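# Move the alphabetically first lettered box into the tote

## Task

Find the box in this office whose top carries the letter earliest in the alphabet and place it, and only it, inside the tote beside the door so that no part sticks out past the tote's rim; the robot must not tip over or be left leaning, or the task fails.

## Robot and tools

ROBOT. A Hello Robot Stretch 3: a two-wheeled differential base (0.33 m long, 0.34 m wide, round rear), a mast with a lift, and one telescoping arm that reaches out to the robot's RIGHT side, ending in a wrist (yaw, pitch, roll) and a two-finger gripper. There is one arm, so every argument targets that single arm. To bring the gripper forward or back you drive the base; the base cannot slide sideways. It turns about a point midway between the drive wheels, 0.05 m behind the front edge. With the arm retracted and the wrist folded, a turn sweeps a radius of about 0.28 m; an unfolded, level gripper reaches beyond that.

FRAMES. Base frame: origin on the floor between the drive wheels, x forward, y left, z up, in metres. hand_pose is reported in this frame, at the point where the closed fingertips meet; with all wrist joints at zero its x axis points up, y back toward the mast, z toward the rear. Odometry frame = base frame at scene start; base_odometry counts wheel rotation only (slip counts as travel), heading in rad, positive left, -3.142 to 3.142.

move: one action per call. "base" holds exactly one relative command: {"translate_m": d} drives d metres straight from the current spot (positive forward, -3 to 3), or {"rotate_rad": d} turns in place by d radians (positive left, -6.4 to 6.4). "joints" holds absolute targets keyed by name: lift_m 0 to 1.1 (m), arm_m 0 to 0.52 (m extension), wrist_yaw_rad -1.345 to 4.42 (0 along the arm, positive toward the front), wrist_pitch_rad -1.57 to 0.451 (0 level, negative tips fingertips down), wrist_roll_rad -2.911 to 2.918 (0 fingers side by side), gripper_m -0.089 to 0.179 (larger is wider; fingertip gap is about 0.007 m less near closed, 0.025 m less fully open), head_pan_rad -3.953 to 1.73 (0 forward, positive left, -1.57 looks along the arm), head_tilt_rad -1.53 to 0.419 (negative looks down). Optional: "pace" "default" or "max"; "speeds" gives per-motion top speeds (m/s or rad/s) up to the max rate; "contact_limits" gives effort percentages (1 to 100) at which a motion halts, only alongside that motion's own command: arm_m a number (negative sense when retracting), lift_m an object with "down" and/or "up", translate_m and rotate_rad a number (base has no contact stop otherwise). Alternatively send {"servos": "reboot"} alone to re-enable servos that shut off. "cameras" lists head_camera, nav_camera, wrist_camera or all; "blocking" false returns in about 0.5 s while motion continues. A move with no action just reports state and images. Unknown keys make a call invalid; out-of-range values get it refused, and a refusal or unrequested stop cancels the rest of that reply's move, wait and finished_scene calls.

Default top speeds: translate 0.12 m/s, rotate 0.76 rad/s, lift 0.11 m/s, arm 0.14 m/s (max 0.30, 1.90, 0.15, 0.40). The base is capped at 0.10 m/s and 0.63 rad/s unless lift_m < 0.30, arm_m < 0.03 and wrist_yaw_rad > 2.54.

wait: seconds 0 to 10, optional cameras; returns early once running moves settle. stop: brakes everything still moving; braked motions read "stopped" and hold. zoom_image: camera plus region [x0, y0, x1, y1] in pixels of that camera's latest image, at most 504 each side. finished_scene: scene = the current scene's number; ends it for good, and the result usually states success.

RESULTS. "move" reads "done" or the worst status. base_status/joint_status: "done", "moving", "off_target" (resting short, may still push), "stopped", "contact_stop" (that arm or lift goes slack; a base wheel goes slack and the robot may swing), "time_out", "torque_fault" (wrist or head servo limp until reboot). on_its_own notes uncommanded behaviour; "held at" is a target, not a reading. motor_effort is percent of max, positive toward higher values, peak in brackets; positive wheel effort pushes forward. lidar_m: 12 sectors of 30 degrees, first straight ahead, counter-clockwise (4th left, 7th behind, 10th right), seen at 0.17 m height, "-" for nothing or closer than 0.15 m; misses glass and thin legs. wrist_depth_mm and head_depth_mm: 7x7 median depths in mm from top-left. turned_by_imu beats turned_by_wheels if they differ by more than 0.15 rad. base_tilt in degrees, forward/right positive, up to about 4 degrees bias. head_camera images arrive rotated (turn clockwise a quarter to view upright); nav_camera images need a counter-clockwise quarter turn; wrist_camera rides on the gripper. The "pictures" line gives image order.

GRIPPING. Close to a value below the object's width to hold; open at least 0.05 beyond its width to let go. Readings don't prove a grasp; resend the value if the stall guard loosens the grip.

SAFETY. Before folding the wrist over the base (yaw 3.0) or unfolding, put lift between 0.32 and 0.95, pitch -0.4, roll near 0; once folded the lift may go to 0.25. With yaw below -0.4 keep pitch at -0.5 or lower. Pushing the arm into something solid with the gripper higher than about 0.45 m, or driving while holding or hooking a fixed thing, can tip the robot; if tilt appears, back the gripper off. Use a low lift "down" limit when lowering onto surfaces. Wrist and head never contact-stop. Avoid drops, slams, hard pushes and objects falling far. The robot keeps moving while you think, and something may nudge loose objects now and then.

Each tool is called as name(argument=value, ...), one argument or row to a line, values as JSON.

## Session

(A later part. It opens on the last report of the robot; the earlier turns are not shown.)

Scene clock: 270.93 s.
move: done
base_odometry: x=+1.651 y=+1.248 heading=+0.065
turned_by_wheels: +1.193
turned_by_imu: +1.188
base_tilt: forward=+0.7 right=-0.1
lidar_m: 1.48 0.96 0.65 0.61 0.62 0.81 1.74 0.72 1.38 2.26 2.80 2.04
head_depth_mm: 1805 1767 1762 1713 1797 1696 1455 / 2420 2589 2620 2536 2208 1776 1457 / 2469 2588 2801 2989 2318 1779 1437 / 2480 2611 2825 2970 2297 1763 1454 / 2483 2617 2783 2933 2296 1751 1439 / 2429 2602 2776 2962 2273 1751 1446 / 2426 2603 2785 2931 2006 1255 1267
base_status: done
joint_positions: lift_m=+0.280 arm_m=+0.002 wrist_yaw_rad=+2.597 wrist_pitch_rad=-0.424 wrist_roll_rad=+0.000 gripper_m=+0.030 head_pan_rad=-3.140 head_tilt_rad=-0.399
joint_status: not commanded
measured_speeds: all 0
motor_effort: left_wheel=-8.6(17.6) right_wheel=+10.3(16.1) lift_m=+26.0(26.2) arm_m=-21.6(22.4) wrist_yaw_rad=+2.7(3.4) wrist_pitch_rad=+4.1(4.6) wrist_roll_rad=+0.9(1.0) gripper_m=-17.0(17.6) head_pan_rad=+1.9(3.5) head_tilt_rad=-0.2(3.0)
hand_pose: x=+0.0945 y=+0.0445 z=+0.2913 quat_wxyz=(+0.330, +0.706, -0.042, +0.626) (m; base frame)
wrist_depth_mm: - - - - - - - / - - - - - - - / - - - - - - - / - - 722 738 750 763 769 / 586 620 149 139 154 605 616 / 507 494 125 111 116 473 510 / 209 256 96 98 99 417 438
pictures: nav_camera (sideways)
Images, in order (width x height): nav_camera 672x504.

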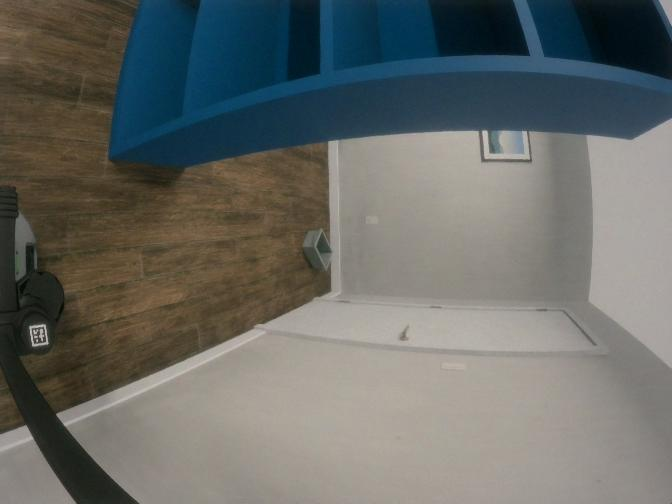

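move(
  base={"translate_m":-1.75},
  pace="max",
  contact_limits={"translate_m":40},
)

move(
  base={"rotate_rad":-1.475},
  joints={"head_pan_rad":-1.57,"head_tilt_rad":-0.9,"lift_m":0.5},
  pace="max",
  cameras=["head_camera"],
)

Scene clock: 282.07 s.
move: done
base_odometry: x=-0.096 y=+1.134 heading=+0.065
turned_by_wheels: +0.000
turned_by_imu: +0.004
base_tilt: forward=+1.0 right=-0.1
lidar_m: 2.64 0.73 0.50 0.45 0.46 0.59 1.09 1.11 1.43 2.77 1.00 0.81
head_depth_mm: 924 989 1067 1153 1230 1334 1344 / 927 995 1060 1157 1246 1366 1454 / 931 992 1060 1141 1250 1375 1448 / 926 987 1061 1150 1249 1372 1445 / 926 989 1056 1146 1238 1364 1440 / 921 986 1059 1145 1246 1354 1437 / 919 985 1055 1140 1231 1360 1440
base_status: done
joint_positions: lift_m=+0.280 arm_m=+0.002 wrist_yaw_rad=+2.597 wrist_pitch_rad=-0.424 wrist_roll_rad=+0.000 gripper_m=+0.030 head_pan_rad=-3.140 head_tilt_rad=-0.399
joint_status: not commanded
measured_speeds: all 0
motor_effort: left_wheel=-9.4(18.9) right_wheel=+6.0(9.5) lift_m=+31.6(31.7) arm_m=-5.9(17.0) wrist_yaw_rad=+3.0(3.7) wrist_pitch_rad=+4.4(4.6) wrist_roll_rad=+1.0(1.2) gripper_m=-16.0(18.1) head_pan_rad=+2.6(3.9) head_tilt_rad=-1.5(2.7)
contact_limits: translate_m 40 (maximum 100)
hand_pose: x=+0.0945 y=+0.0445 z=+0.2913 quat_wxyz=(+0.330, +0.706, -0.042, +0.626) (m; base frame)
wrist_depth_mm: - 393 - - - - - / - 423 - - - - - / - 464 - - - - - / - 508 - 724 754 757 755 / 477 516 148 139 154 613 603 / 478 125 126 111 116 476 519 / 208 256 96 97 99 417 435
pictures: none

Scene clock: 285.03 s.
move: done
base_odometry: x=-0.096 y=+1.134 heading=-1.410
turned_by_wheels: -1.475
turned_by_imu: -1.470
base_tilt: forward=+1.0 right=-0.1
lidar_m: 2.27 0.89 0.81 1.67 0.65 0.45 0.45 0.47 0.66 1.09 1.13 1.59
head_depth_mm: 980 1128 1338 1546 1407 1254 1134 / 985 1134 1360 1559 1384 1252 492 / 993 1152 1373 1581 1409 1250 521 / 1007 1173 1390 1584 1372 1254 563 / 1014 1179 1409 1599 1405 1259 1132 / 1024 1202 1438 1611 1408 1258 1133 / 1037 1212 1448 1614 1409 1256 1129
base_status: done
joint_positions: lift_m=+0.500 arm_m=+0.002 wrist_yaw_rad=+2.597 wrist_pitch_rad=-0.424 wrist_roll_rad=+0.000 gripper_m=+0.030 head_pan_rad=-1.563 head_tilt_rad=-0.905
joint_status: all done
measured_speeds: all 0
motor_effort: left_wheel=+8.9(15.3) right_wheel=-7.3(14.5) lift_m=+30.3(34.6) arm_m=-12.3(12.4) wrist_yaw_rad=+3.2(3.3) wrist_pitch_rad=+4.4(4.9) wrist_roll_rad=+0.9(1.0) gripper_m=-15.8(17.9) head_pan_rad=-2.4(5.6) head_tilt_rad=-0.3(6.3)
hand_pose: x=+0.0945 y=+0.0445 z=+0.5112 quat_wxyz=(+0.330, +0.706, -0.042, +0.626) (m; base frame)
wrist_depth_mm: - - - 769 - - - / - - - - - - - / - - - - - - - / - - - - - - - / 936 965 150 139 154 937 931 / 770 756 125 112 116 731 776 / 207 620 96 97 100 637 661
pictures: head_camera (sideways)
Images, in order (width x height): head_camera 896x504.

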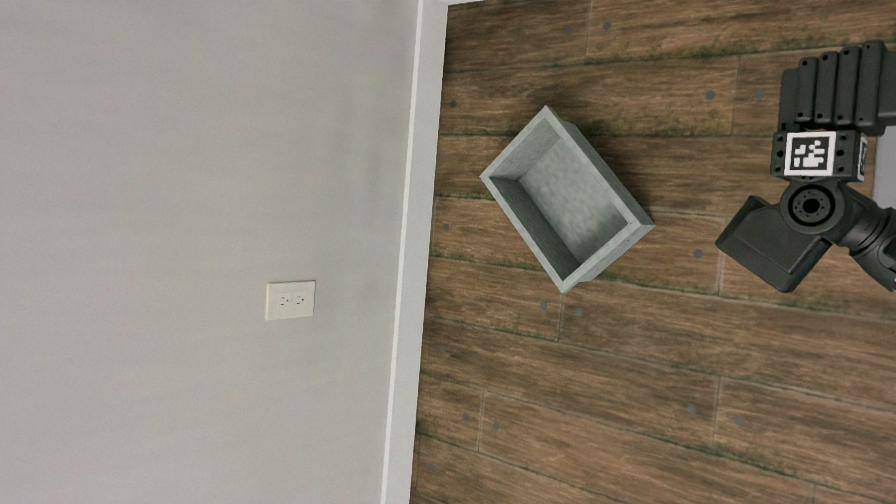

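move(
  joints={"wrist_yaw_rad":0},
  base={"translate_m":-0.025},
)

move(
  joints={"arm_m":0.515,"wrist_pitch_rad":-1.4,"head_tilt_rad":-0.9},
  cameras=["head_camera","wrist_camera"],
)

Scene clock: 294.63 s.
move: done
base_odometry: x=-0.100 y=+1.159 heading=-1.410
turned_by_wheels: +0.000
turned_by_imu: +0.001
base_tilt: forward=+0.9 right=-0.1
lidar_m: 2.27 0.89 0.83 1.58 0.62 0.43 0.42 0.45 0.62 1.09 1.14 1.59
head_depth_mm: 975 1126 1325 1530 1418 1248 1137 / 984 1136 1354 1568 1417 1264 491 / 993 1144 1361 1566 1383 761 514 / 999 1157 1384 1577 1391 1215 1106 / 1015 1179 1395 1584 1418 1258 1134 / 1027 1191 1425 1611 1419 1262 1136 / 1034 1197 1435 1626 1419 1264 1138
base_status: done
joint_positions: lift_m=+0.500 arm_m=+0.002 wrist_yaw_rad=+0.003 wrist_pitch_rad=-0.424 wrist_roll_rad=+0.000 gripper_m=+0.030 head_pan_rad=-1.570 head_tilt_rad=-0.900
joint_status: all done
measured_speeds: all 0
motor_effort: left_wheel=-3.8(6.3) right_wheel=-6.1(11.7) lift_m=+23.2(26.3) arm_m=-20.3(22.3) wrist_yaw_rad=-2.5(6.2) wrist_pitch_rad=+4.4(4.7) wrist_roll_rad=+0.7(1.1) gripper_m=-16.0(17.9) head_pan_rad=-2.6(4.1) head_tilt_rad=+0.2(1.5)
hand_pose: x=-0.0208 y=-0.3703 z=+0.5112 quat_wxyz=(+0.692, +0.150, -0.691, -0.148) (m; base frame)
wrist_depth_mm: - - - - - - - / - - 829 - - - - / - - - - - - 453 / - - - - - - 501 / 920 960 150 139 153 915 537 / 755 735 126 111 116 125 - / 672 616 96 97 99 634 -
pictures: none

Scene clock: 299.57 s.
move: done
base_odometry: x=-0.100 y=+1.159 heading=-1.410
turned_by_wheels: +0.000
turned_by_imu: +0.001
base_tilt: forward=+1.0 right=-0.1
lidar_m: 2.27 0.89 0.83 1.58 0.61 0.43 0.43 0.45 0.62 1.09 1.14 1.59
head_depth_mm: 975 1122 1331 1538 1403 1254 1123 / 984 1135 1287 794 643 559 505 / 996 1144 1251 1032 1387 1265 1131 / 998 1156 1386 1558 1382 1259 1132 / 1007 1170 1398 1598 1417 1258 1131 / 1017 1186 1413 1621 1426 1262 1131 / 1038 1205 1439 1609 1420 1267 1137
base_status: not commanded
joint_positions: lift_m=+0.500 arm_m=+0.515 wrist_yaw_rad=+0.003 wrist_pitch_rad=-1.398 wrist_roll_rad=+0.000 gripper_m=+0.030 head_pan_rad=-1.570 head_tilt_rad=-0.900
joint_status: all done
measured_speeds: all 0
motor_effort: left_wheel=-3.5(4.0) right_wheel=-6.2(7.1) lift_m=+20.8(23.4) arm_m=+21.9(25.2) wrist_yaw_rad=-2.2(2.6) wrist_pitch_rad=-0.6(5.2) wrist_roll_rad=+0.9(1.1) gripper_m=-16.0(17.8) head_pan_rad=-2.5(4.2) head_tilt_rad=-0.7(1.4)
hand_pose: x=-0.0216 y=-0.6802 z=+0.3821 quat_wxyz=(+0.542, +0.456, -0.540, -0.455) (m; base frame)
wrist_depth_mm: 554 562 552 549 544 548 526 / 547 544 540 545 543 542 526 / 553 545 547 534 543 535 522 / 539 539 536 172 422 540 524 / 546 543 149 138 145 528 506 / 541 538 126 111 115 525 504 / 535 533 96 98 100 528 495
pictures: head_camera (sideways), wrist_camera
Images, in order (width x height): head_camera 896x504, wrist_camera 644x364.

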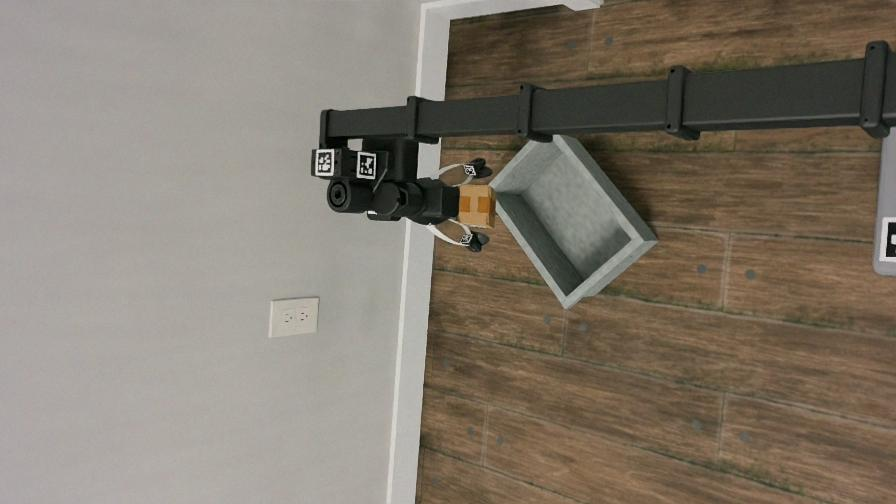

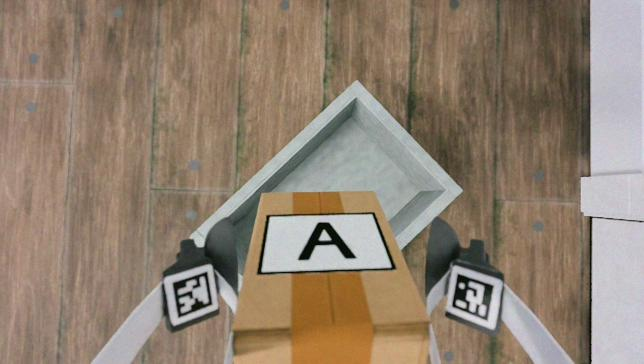

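move(
  joints={"wrist_roll_rad":0.75,"arm_m":0.518,"wrist_pitch_rad":-1.32},
  cameras=["wrist_camera"],
)

Scene clock: 310.87 s.
move: done
base_odometry: x=-0.100 y=+1.159 heading=-1.410
turned_by_wheels: +0.000
turned_by_imu: +0.001
base_tilt: forward=+1.0 right=+0.0
lidar_m: 2.27 0.89 0.83 1.58 0.62 0.43 0.43 0.45 0.62 1.09 1.14 1.59
head_depth_mm: 973 1128 1337 1541 1408 1256 1116 / 986 1137 1288 792 642 558 505 / 987 1148 1252 1039 1382 1254 1128 / 993 1152 1389 1564 1385 1263 1129 / 1006 1173 1398 1585 1414 1264 1127 / 1021 1192 1431 1625 1424 1267 1136 / 1035 1202 1448 1619 1417 1260 1132
base_status: not commanded
joint_positions: lift_m=+0.500 arm_m=+0.518 wrist_yaw_rad=+0.003 wrist_pitch_rad=-1.327 wrist_roll_rad=+0.746 gripper_m=+0.030 head_pan_rad=-1.570 head_tilt_rad=-0.900
joint_status: all done
measured_speeds: all 0
motor_effort: left_wheel=-3.8(4.0) right_wheel=-6.8(6.8) lift_m=+21.0(21.6) arm_m=+20.2(24.5) wrist_yaw_rad=-1.8(2.3) wrist_pitch_rad=+1.3(2.8) wrist_roll_rad=+2.0(3.6) gripper_m=-16.2(17.4) head_pan_rad=-2.6(3.4) head_tilt_rad=-0.9(2.0)
hand_pose: x=-0.0215 y=-0.7013 z=+0.3842 quat_wxyz=(+0.317, +0.248, -0.721, -0.564) (m; base frame)
wrist_depth_mm: 362 - 502 559 534 506 453 / 383 518 580 561 526 508 477 / - 606 586 556 517 505 477 / 544 601 581 171 - 494 474 / 620 614 148 137 144 492 472 / 630 612 125 111 116 479 475 / 633 593 96 98 99 487 459
pictures: wrist_camera
Images, in order (width x height): wrist_camera 644x364.

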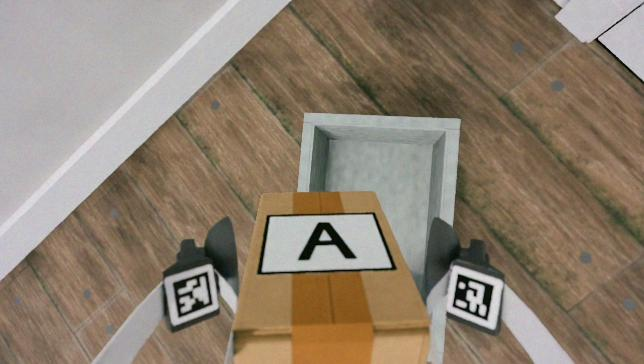

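move(
  joints={"wrist_roll_rad":-0.79},
)

move(
  joints={"lift_m":0.33},
  cameras=["wrist_camera","head_camera"],
)

Scene clock: 314.97 s.
move: done
base_odometry: x=-0.100 y=+1.159 heading=-1.410
turned_by_wheels: +0.000
turned_by_imu: +0.001
base_tilt: forward=+1.0 right=-0.2
lidar_m: 2.27 0.89 0.83 1.58 0.62 0.43 0.42 0.44 0.62 1.09 1.14 1.59
head_depth_mm: 974 1128 1325 1543 1412 1266 1120 / 983 1133 1283 793 640 558 506 / 995 1150 1253 1050 1385 1249 1132 / 1008 1156 1384 1564 1384 1259 1131 / 1011 1175 1404 1575 1420 1254 1136 / 1015 1187 1425 1598 1407 1265 1131 / 1031 1206 1447 1625 1420 1259 1139
base_status: not commanded
joint_positions: lift_m=+0.500 arm_m=+0.518 wrist_yaw_rad=+0.003 wrist_pitch_rad=-1.327 wrist_roll_rad=-0.786 gripper_m=+0.030 head_pan_rad=-1.570 head_tilt_rad=-0.900
joint_status: all done
measured_speeds: all 0
motor_effort: left_wheel=-3.8(3.9) right_wheel=-6.1(6.7) lift_m=+21.9(22.0) arm_m=+7.5(12.3) wrist_yaw_rad=-1.9(2.3) wrist_pitch_rad=+1.1(1.5) wrist_roll_rad=-0.5(2.9) gripper_m=-15.9(18.2) head_pan_rad=-2.2(3.4) head_tilt_rad=-0.7(2.0)
hand_pose: x=-0.0214 y=-0.7016 z=+0.3843 quat_wxyz=(+0.728, +0.570, -0.300, -0.235) (m; base frame)
wrist_depth_mm: 485 505 528 557 557 - 358 / 486 495 525 541 571 505 380 / 479 497 522 552 582 581 - / 479 488 - 170 570 596 523 / 479 495 146 137 153 601 617 / 486 483 125 111 116 126 - / 472 121 96 98 100 121 -
pictures: none

Scene clock: 317.33 s.
move: done
base_odometry: x=-0.100 y=+1.159 heading=-1.410
turned_by_wheels: +0.000
turned_by_imu: +0.000
base_tilt: forward=+1.1 right=+0.0
lidar_m: 2.27 0.89 0.83 1.57 0.61 0.43 0.43 0.45 0.62 1.09 1.14 1.59
head_depth_mm: 976 1129 1336 1523 1411 1260 1139 / 980 1138 1348 1537 1360 1202 662 / 992 1146 1369 973 1335 1236 1119 / 1000 1158 1387 1570 1373 1256 1133 / 1014 1170 1405 1583 1420 1260 1135 / 1018 1189 1424 1596 1410 1258 1136 / 1028 1200 1442 1611 1426 1263 1138
base_status: not commanded
joint_positions: lift_m=+0.330 arm_m=+0.518 wrist_yaw_rad=+0.003 wrist_pitch_rad=-1.326 wrist_roll_rad=-0.786 gripper_m=+0.030 head_pan_rad=-1.570 head_tilt_rad=-0.900
joint_status: all done
measured_speeds: all 0
motor_effort: left_wheel=-3.7(4.0) right_wheel=-6.5(6.8) lift_m=+21.0(22.1) arm_m=+0.2(7.7) wrist_yaw_rad=-2.1(2.4) wrist_pitch_rad=+0.9(1.3) wrist_roll_rad=-0.7(0.8) gripper_m=-16.6(17.7) head_pan_rad=-3.0(4.0) head_tilt_rad=-2.0(2.0)
hand_pose: x=-0.0214 y=-0.7018 z=+0.2143 quat_wxyz=(+0.729, +0.569, -0.300, -0.235) (m; base frame)
wrist_depth_mm: 337 349 364 386 397 417 340 / 337 350 364 381 400 423 - / 329 243 342 337 390 419 429 / 333 - - 171 - 418 438 / 328 - 148 137 144 411 437 / 328 124 125 111 116 408 434 / 327 122 96 98 99 399 425
pictures: head_camera (sideways), wrist_camera
Images, in order (width x height): head_camera 896x504, wrist_camera 644x364.

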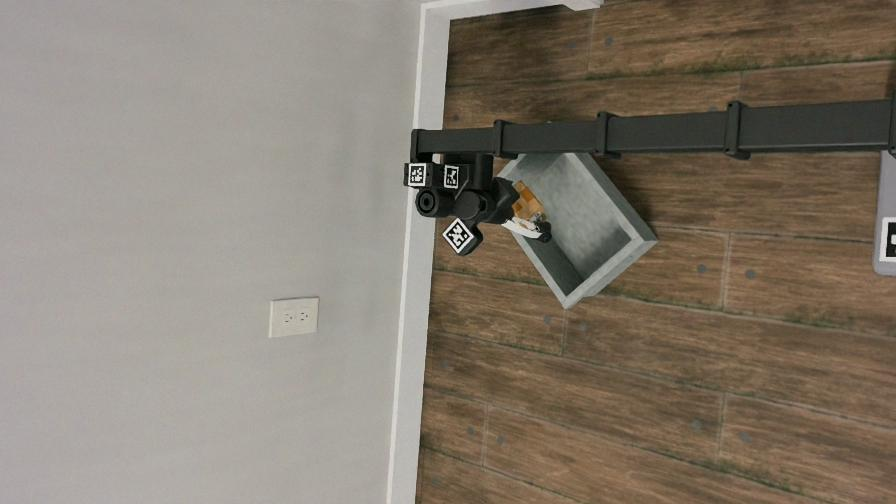

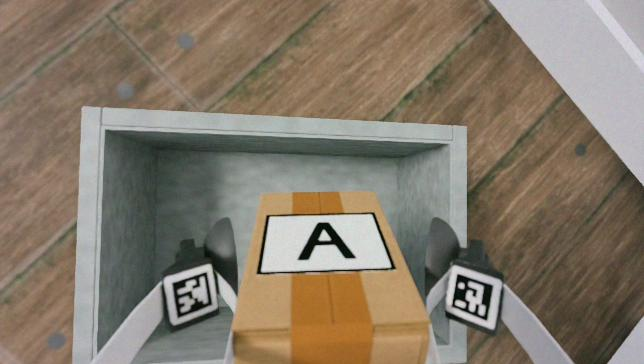

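move(
  base={"translate_m":0.022},
)

move(
  joints={"lift_m":0.21},
  contact_limits={"lift_m":{"down":14}},
  speeds={"lift_m":0.06},
  cameras=["wrist_camera"],
)

Scene clock: 333.37 s.
move: done
base_odometry: x=-0.096 y=+1.137 heading=-1.410
turned_by_wheels: +0.000
turned_by_imu: +0.001
base_tilt: forward=+0.9 right=+0.1
lidar_m: 2.27 0.89 0.81 1.66 0.64 0.45 0.44 0.47 0.66 1.09 1.13 1.59
head_depth_mm: 977 1128 1330 1565 1412 1252 1132 / 983 1138 1353 1560 1362 1188 662 / 993 1148 1358 972 1368 1235 1118 / 1005 1157 1381 1568 1368 1253 1131 / 1016 1169 1400 1589 1424 1262 1135 / 1025 1182 1427 1609 1422 1261 1135 / 1026 1200 1444 1612 1429 1251 1138
base_status: done
joint_positions: lift_m=+0.330 arm_m=+0.518 wrist_yaw_rad=+0.003 wrist_pitch_rad=-1.326 wrist_roll_rad=-0.786 gripper_m=+0.030 head_pan_rad=-1.570 head_tilt_rad=-0.900
joint_status: not commanded
measured_speeds: all 0
motor_effort: left_wheel=+8.7(11.9) right_wheel=+2.5(8.9) lift_m=+26.7(27.0) arm_m=-12.2(12.6) wrist_yaw_rad=-2.1(2.5) wrist_pitch_rad=+1.0(1.2) wrist_roll_rad=-0.7(0.8) gripper_m=-16.6(17.8) head_pan_rad=-2.1(3.3) head_tilt_rad=-1.8(2.2)
hand_pose: x=-0.0214 y=-0.7018 z=+0.2143 quat_wxyz=(+0.729, +0.569, -0.300, -0.235) (m; base frame)
wrist_depth_mm: 337 353 362 381 399 418 341 / 340 350 367 378 398 422 - / 334 343 363 383 395 412 430 / 333 235 - 171 - 413 435 / 332 234 147 137 145 413 430 / 330 124 126 111 115 406 427 / 329 121 96 98 99 275 430
pictures: none

Scene clock: 335.93 s.
move: done
base_odometry: x=-0.096 y=+1.137 heading=-1.410
turned_by_wheels: +0.000
turned_by_imu: +0.000
base_tilt: forward=+0.9 right=-0.1
lidar_m: 2.26 0.89 0.81 1.66 0.64 0.45 0.45 0.47 0.66 1.09 1.14 1.59
head_depth_mm: 973 1126 1326 1545 1404 1256 1132 / 983 1141 1348 1564 1375 1231 1099 / 993 1152 1368 1523 1275 1236 1118 / 1004 1157 1383 1581 1357 1255 1136 / 1015 1171 1405 1591 1420 1255 1136 / 1019 1202 1419 1604 1415 1263 1134 / 1033 1201 1442 1603 1410 1260 1135
base_status: not commanded
joint_positions: lift_m=+0.210 arm_m=+0.518 wrist_yaw_rad=+0.003 wrist_pitch_rad=-1.326 wrist_roll_rad=-0.786 gripper_m=+0.030 head_pan_rad=-1.570 head_tilt_rad=-0.900
joint_status: all done
measured_speeds: all 0
motor_effort: left_wheel=+8.7(9.0) right_wheel=+2.3(3.0) lift_m=+21.4(25.0) arm_m=-20.3(20.5) wrist_yaw_rad=-2.4(2.4) wrist_pitch_rad=+0.7(1.3) wrist_roll_rad=-0.5(0.9) gripper_m=-16.2(17.8) head_pan_rad=-0.5(3.5) head_tilt_rad=-1.9(2.6)
contact_limits: lift_m down 14 (down: maximum 72; up: maximum 65)
hand_pose: x=-0.0214 y=-0.7018 z=+0.0943 quat_wxyz=(+0.729, +0.569, -0.300, -0.235) (m; base frame)
wrist_depth_mm: 232 241 251 262 277 289 304 / 227 236 245 260 275 287 301 / - 186 151 176 175 170 307 / - - - 170 - - 305 / - - 147 137 144 - - / - - 126 111 115 121 - / - 94 96 98 99 - -
pictures: wrist_camera
Images, in order (width x height): wrist_camera 644x364.

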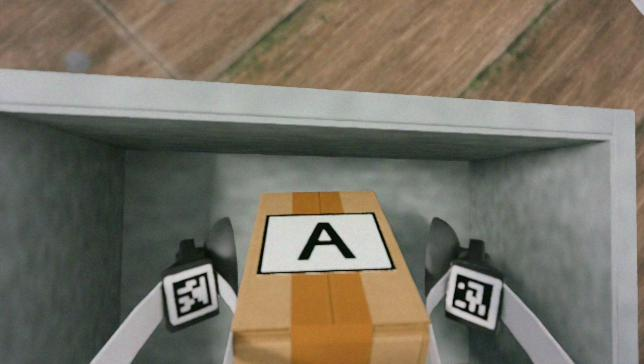

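move(
  joints={"lift_m":0.135},
  contact_limits={"lift_m":{"down":13}},
  speeds={"lift_m":0.04},
  cameras=["wrist_camera"],
)

Scene clock: 340.23 s.
move: contact_stop
base_odometry: x=-0.096 y=+1.137 heading=-1.410
turned_by_wheels: +0.000
turned_by_imu: +0.001
base_tilt: forward=+1.0 right=-0.2
lidar_m: 2.27 0.89 0.81 1.65 0.65 0.45 0.44 0.47 0.65 1.09 1.14 1.59
head_depth_mm: 972 1120 1337 1547 1411 1259 1130 / 985 1138 1355 1549 1386 1241 1120 / 996 1150 1366 1565 1107 1227 1101 / 1001 1170 1379 1585 1348 1258 1129 / 1008 1173 1409 1588 1415 1256 1130 / 1023 1184 1412 1601 1426 1263 1133 / 1032 1204 1440 1613 1415 1264 1136
base_status: not commanded
joint_positions: lift_m=+0.147 arm_m=+0.518 wrist_yaw_rad=+0.002 wrist_pitch_rad=-1.308 wrist_roll_rad=-0.786 gripper_m=+0.030 head_pan_rad=-1.570 head_tilt_rad=-0.900
joint_status: lift_m contact_stop (moved -0.063 of -0.075)
measured_speeds: translate_m=+0.000 rotate_rad=+0.000 lift_m=+0.002 arm_m=+0.000 wrist_yaw_rad=+0.000 wrist_pitch_rad=+0.000 wrist_roll_rad=+0.000 head_pan_rad=+0.000 head_tilt_rad=+0.000
on_its_own: lift_m is slack since a contact_stop (your +0.135 is given up)
motor_effort: left_wheel=+8.1(8.9) right_wheel=+2.6(2.8) lift_m=+23.5(24.2) arm_m=-19.8(21.3) wrist_yaw_rad=-1.3(2.5) wrist_pitch_rad=-2.7(3.7) wrist_roll_rad=-0.3(0.7) gripper_m=-18.6(19.5) head_pan_rad=-1.8(3.0) head_tilt_rad=-1.6(3.0)
contact_limits: lift_m down 13 (down: maximum 72; up: maximum 65)
hand_pose: x=-0.0214 y=-0.7064 z=+0.0323 quat_wxyz=(+0.734, +0.563, -0.302, -0.232) (m; base frame)
wrist_depth_mm: - - - 203 212 224 240 / - 76 - 90 89 89 93 / 137 160 134 132 131 148 126 / 174 177 187 195 - - - / 171 176 154 139 143 - - / 171 173 124 110 112 120 - / 170 121 94 94 99 118 -
pictures: wrist_camera
Images, in order (width x height): wrist_camera 644x364.

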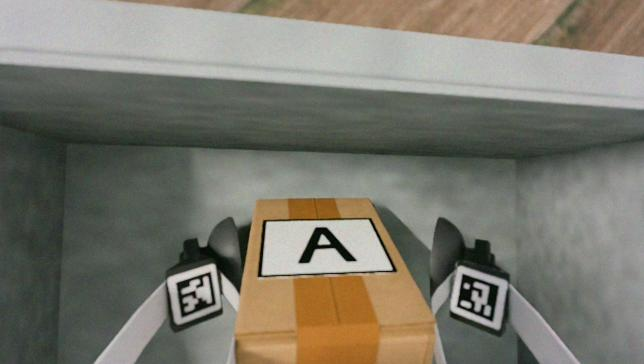

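move(
  joints={"gripper_m":0.07,"lift_m":0.147},
  cameras=["wrist_camera"],
)

move(
  joints={"gripper_m":0.12},
  cameras=["wrist_camera"],
)

Scene clock: 344.97 s.
move: done
base_odometry: x=-0.096 y=+1.137 heading=-1.410
turned_by_wheels: +0.000
turned_by_imu: +0.001
base_tilt: forward=+1.2 right=+0.0
lidar_m: 2.27 0.89 0.81 1.66 0.64 0.45 0.45 0.47 0.65 1.09 1.14 1.58
head_depth_mm: 974 1126 1333 1545 1404 1260 1126 / 984 1132 1345 1557 1390 1237 1117 / 994 1148 1366 1573 1117 1222 1106 / 1007 1160 1381 1576 1352 1259 1140 / 1017 1175 1405 1599 1418 1260 1136 / 1024 1192 1433 1597 1418 1268 1137 / 1031 1204 1444 1607 1424 1269 1133
base_status: not commanded
joint_positions: lift_m=+0.147 arm_m=+0.518 wrist_yaw_rad=+0.002 wrist_pitch_rad=-1.305 wrist_roll_rad=-0.787 gripper_m=+0.070 head_pan_rad=-1.570 head_tilt_rad=-0.900
joint_status: all done
measured_speeds: all 0
motor_effort: left_wheel=+8.0(8.2) right_wheel=+2.2(2.6) lift_m=+13.6(22.1) arm_m=-16.9(18.0) wrist_yaw_rad=-1.7(1.7) wrist_pitch_rad=-2.7(3.1) wrist_roll_rad=-0.3(0.5) gripper_m=-8.6(78.3) head_pan_rad=-1.9(2.7) head_tilt_rad=-2.1(3.6)
hand_pose: x=-0.0214 y=-0.7070 z=+0.0321 quat_wxyz=(+0.734, +0.562, -0.303, -0.232) (m; base frame)
wrist_depth_mm: - - 196 206 214 225 242 / - 82 - 81 88 88 93 / 135 134 155 130 128 146 124 / 173 178 187 194 - - - / 171 176 153 140 143 - - / 171 172 125 110 112 119 - / 169 172 96 94 99 116 -
pictures: wrist_camera
Images, in order (width x height): wrist_camera 644x364.

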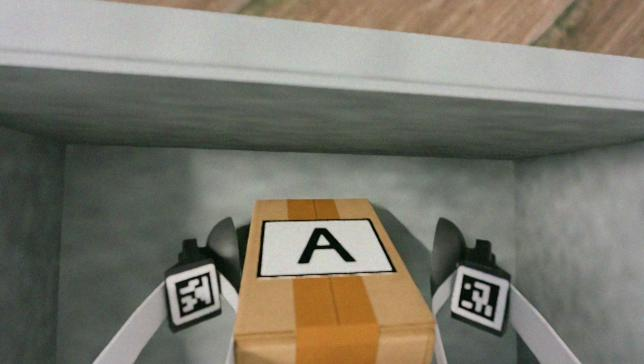

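Scene clock: 346.00 s.
move: done
base_odometry: x=-0.096 y=+1.137 heading=-1.410
turned_by_wheels: +0.000
turned_by_imu: +0.000
base_tilt: forward=+1.0 right=-0.2
lidar_m: 2.27 0.89 0.81 1.66 0.64 0.45 0.44 0.47 0.66 1.09 1.14 1.59
head_depth_mm: 978 1123 1329 1560 1411 1262 1128 / 981 1138 1341 1556 1392 1231 1115 / 987 1150 1367 1572 1125 1213 1109 / 1002 1161 1383 1578 1346 1253 1133 / 1011 1173 1397 1592 1416 1256 1144 / 1023 1195 1420 1614 1421 1259 1143 / 1034 1193 1438 1616 1413 1261 1136
base_status: not commanded
joint_positions: lift_m=+0.147 arm_m=+0.518 wrist_yaw_rad=+0.002 wrist_pitch_rad=-1.318 wrist_roll_rad=-0.787 gripper_m=+0.120 head_pan_rad=-1.570 head_tilt_rad=-0.900
joint_status: all done
measured_speeds: all 0
motor_effort: left_wheel=+8.1(8.2) right_wheel=+2.5(2.9) lift_m=+30.2(30.2) arm_m=-16.7(17.5) wrist_yaw_rad=-0.6(1.9) wrist_pitch_rad=-0.8(3.5) wrist_roll_rad=-0.4(0.5) gripper_m=-0.6(91.1) head_pan_rad=-1.6(3.3) head_tilt_rad=-1.0(3.1)
hand_pose: x=-0.0214 y=-0.7038 z=+0.0316 quat_wxyz=(+0.731, +0.566, -0.301, -0.234) (m; base frame)
wrist_depth_mm: - - - - 83 218 232 / - 88 87 - - 93 91 / - 148 171 142 139 136 117 / - 176 186 194 - - - / 171 174 185 192 - - - / 170 125 181 167 197 122 - / - 171 180 141 197 115 -
pictures: wrist_camera
Images, in order (width x height): wrist_camera 644x364.

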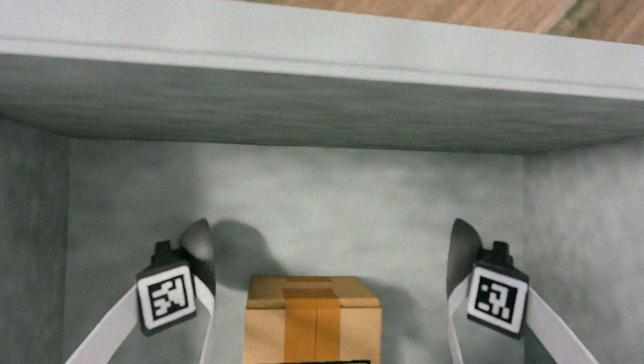

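move(
  joints={"lift_m":0.45},
  cameras=["wrist_camera","head_camera"],
)

Scene clock: 351.10 s.
move: done
base_odometry: x=-0.096 y=+1.137 heading=-1.410
turned_by_wheels: +0.000
turned_by_imu: +0.001
base_tilt: forward=+1.0 right=+0.0
lidar_m: 2.27 0.89 0.81 1.66 0.64 0.45 0.45 0.47 0.66 1.08 1.14 1.58
head_depth_mm: 974 1124 1331 1563 1414 1256 1139 / 988 1130 1314 1510 706 604 547 / 991 1153 1301 951 1363 1258 1139 / 1002 1165 1379 1548 1369 1256 1137 / 1009 1171 1392 1610 1406 1260 1138 / 1019 1187 1422 1612 1419 1258 1131 / 1033 1203 1450 1612 1414 1260 1134
base_status: not commanded
joint_positions: lift_m=+0.450 arm_m=+0.518 wrist_yaw_rad=+0.002 wrist_pitch_rad=-1.319 wrist_roll_rad=-0.787 gripper_m=+0.120 head_pan_rad=-1.570 head_tilt_rad=-0.900
joint_status: all done
measured_speeds: all 0
motor_effort: left_wheel=+8.0(8.2) right_wheel=+2.6(3.1) lift_m=+31.8(34.3) arm_m=-12.1(15.3) wrist_yaw_rad=-1.2(1.7) wrist_pitch_rad=-0.8(1.0) wrist_roll_rad=-0.3(0.5) gripper_m=+0.7(1.2) head_pan_rad=-1.9(3.1) head_tilt_rad=-2.5(3.9)
hand_pose: x=-0.0214 y=-0.7036 z=+0.3346 quat_wxyz=(+0.731, +0.567, -0.301, -0.234) (m; base frame)
wrist_depth_mm: 441 463 476 503 524 451 356 / 442 464 484 500 525 466 385 / 441 456 475 503 524 553 476 / 436 449 - - 530 549 483 / 431 445 - - 396 544 563 / 431 123 403 412 392 125 557 / 425 125 469 485 503 129 476
pictures: head_camera (sideways), wrist_camera
Images, in order (width x height): head_camera 896x504, wrist_camera 644x364.

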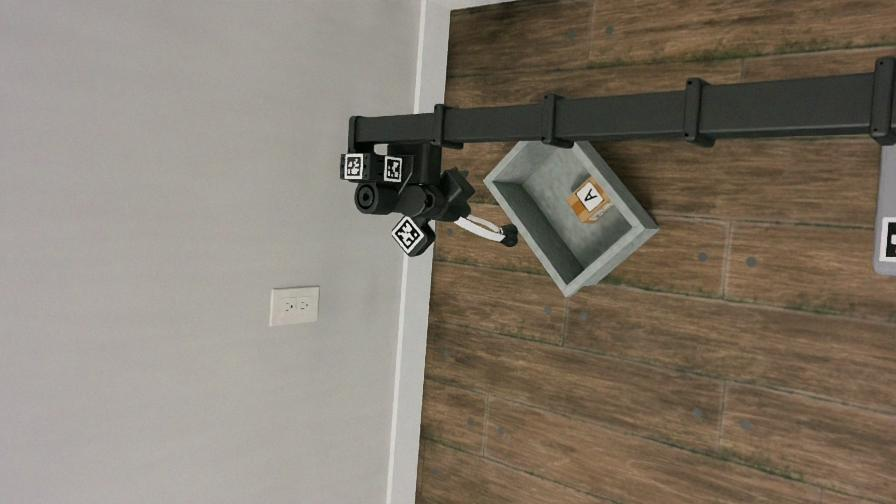

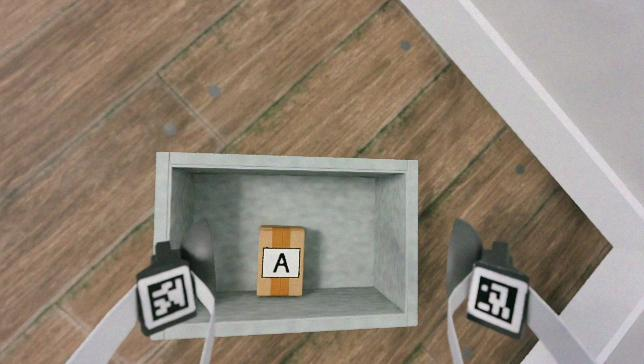

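finished_scene(
  scene=3,
)

The scene is finished: the task was done.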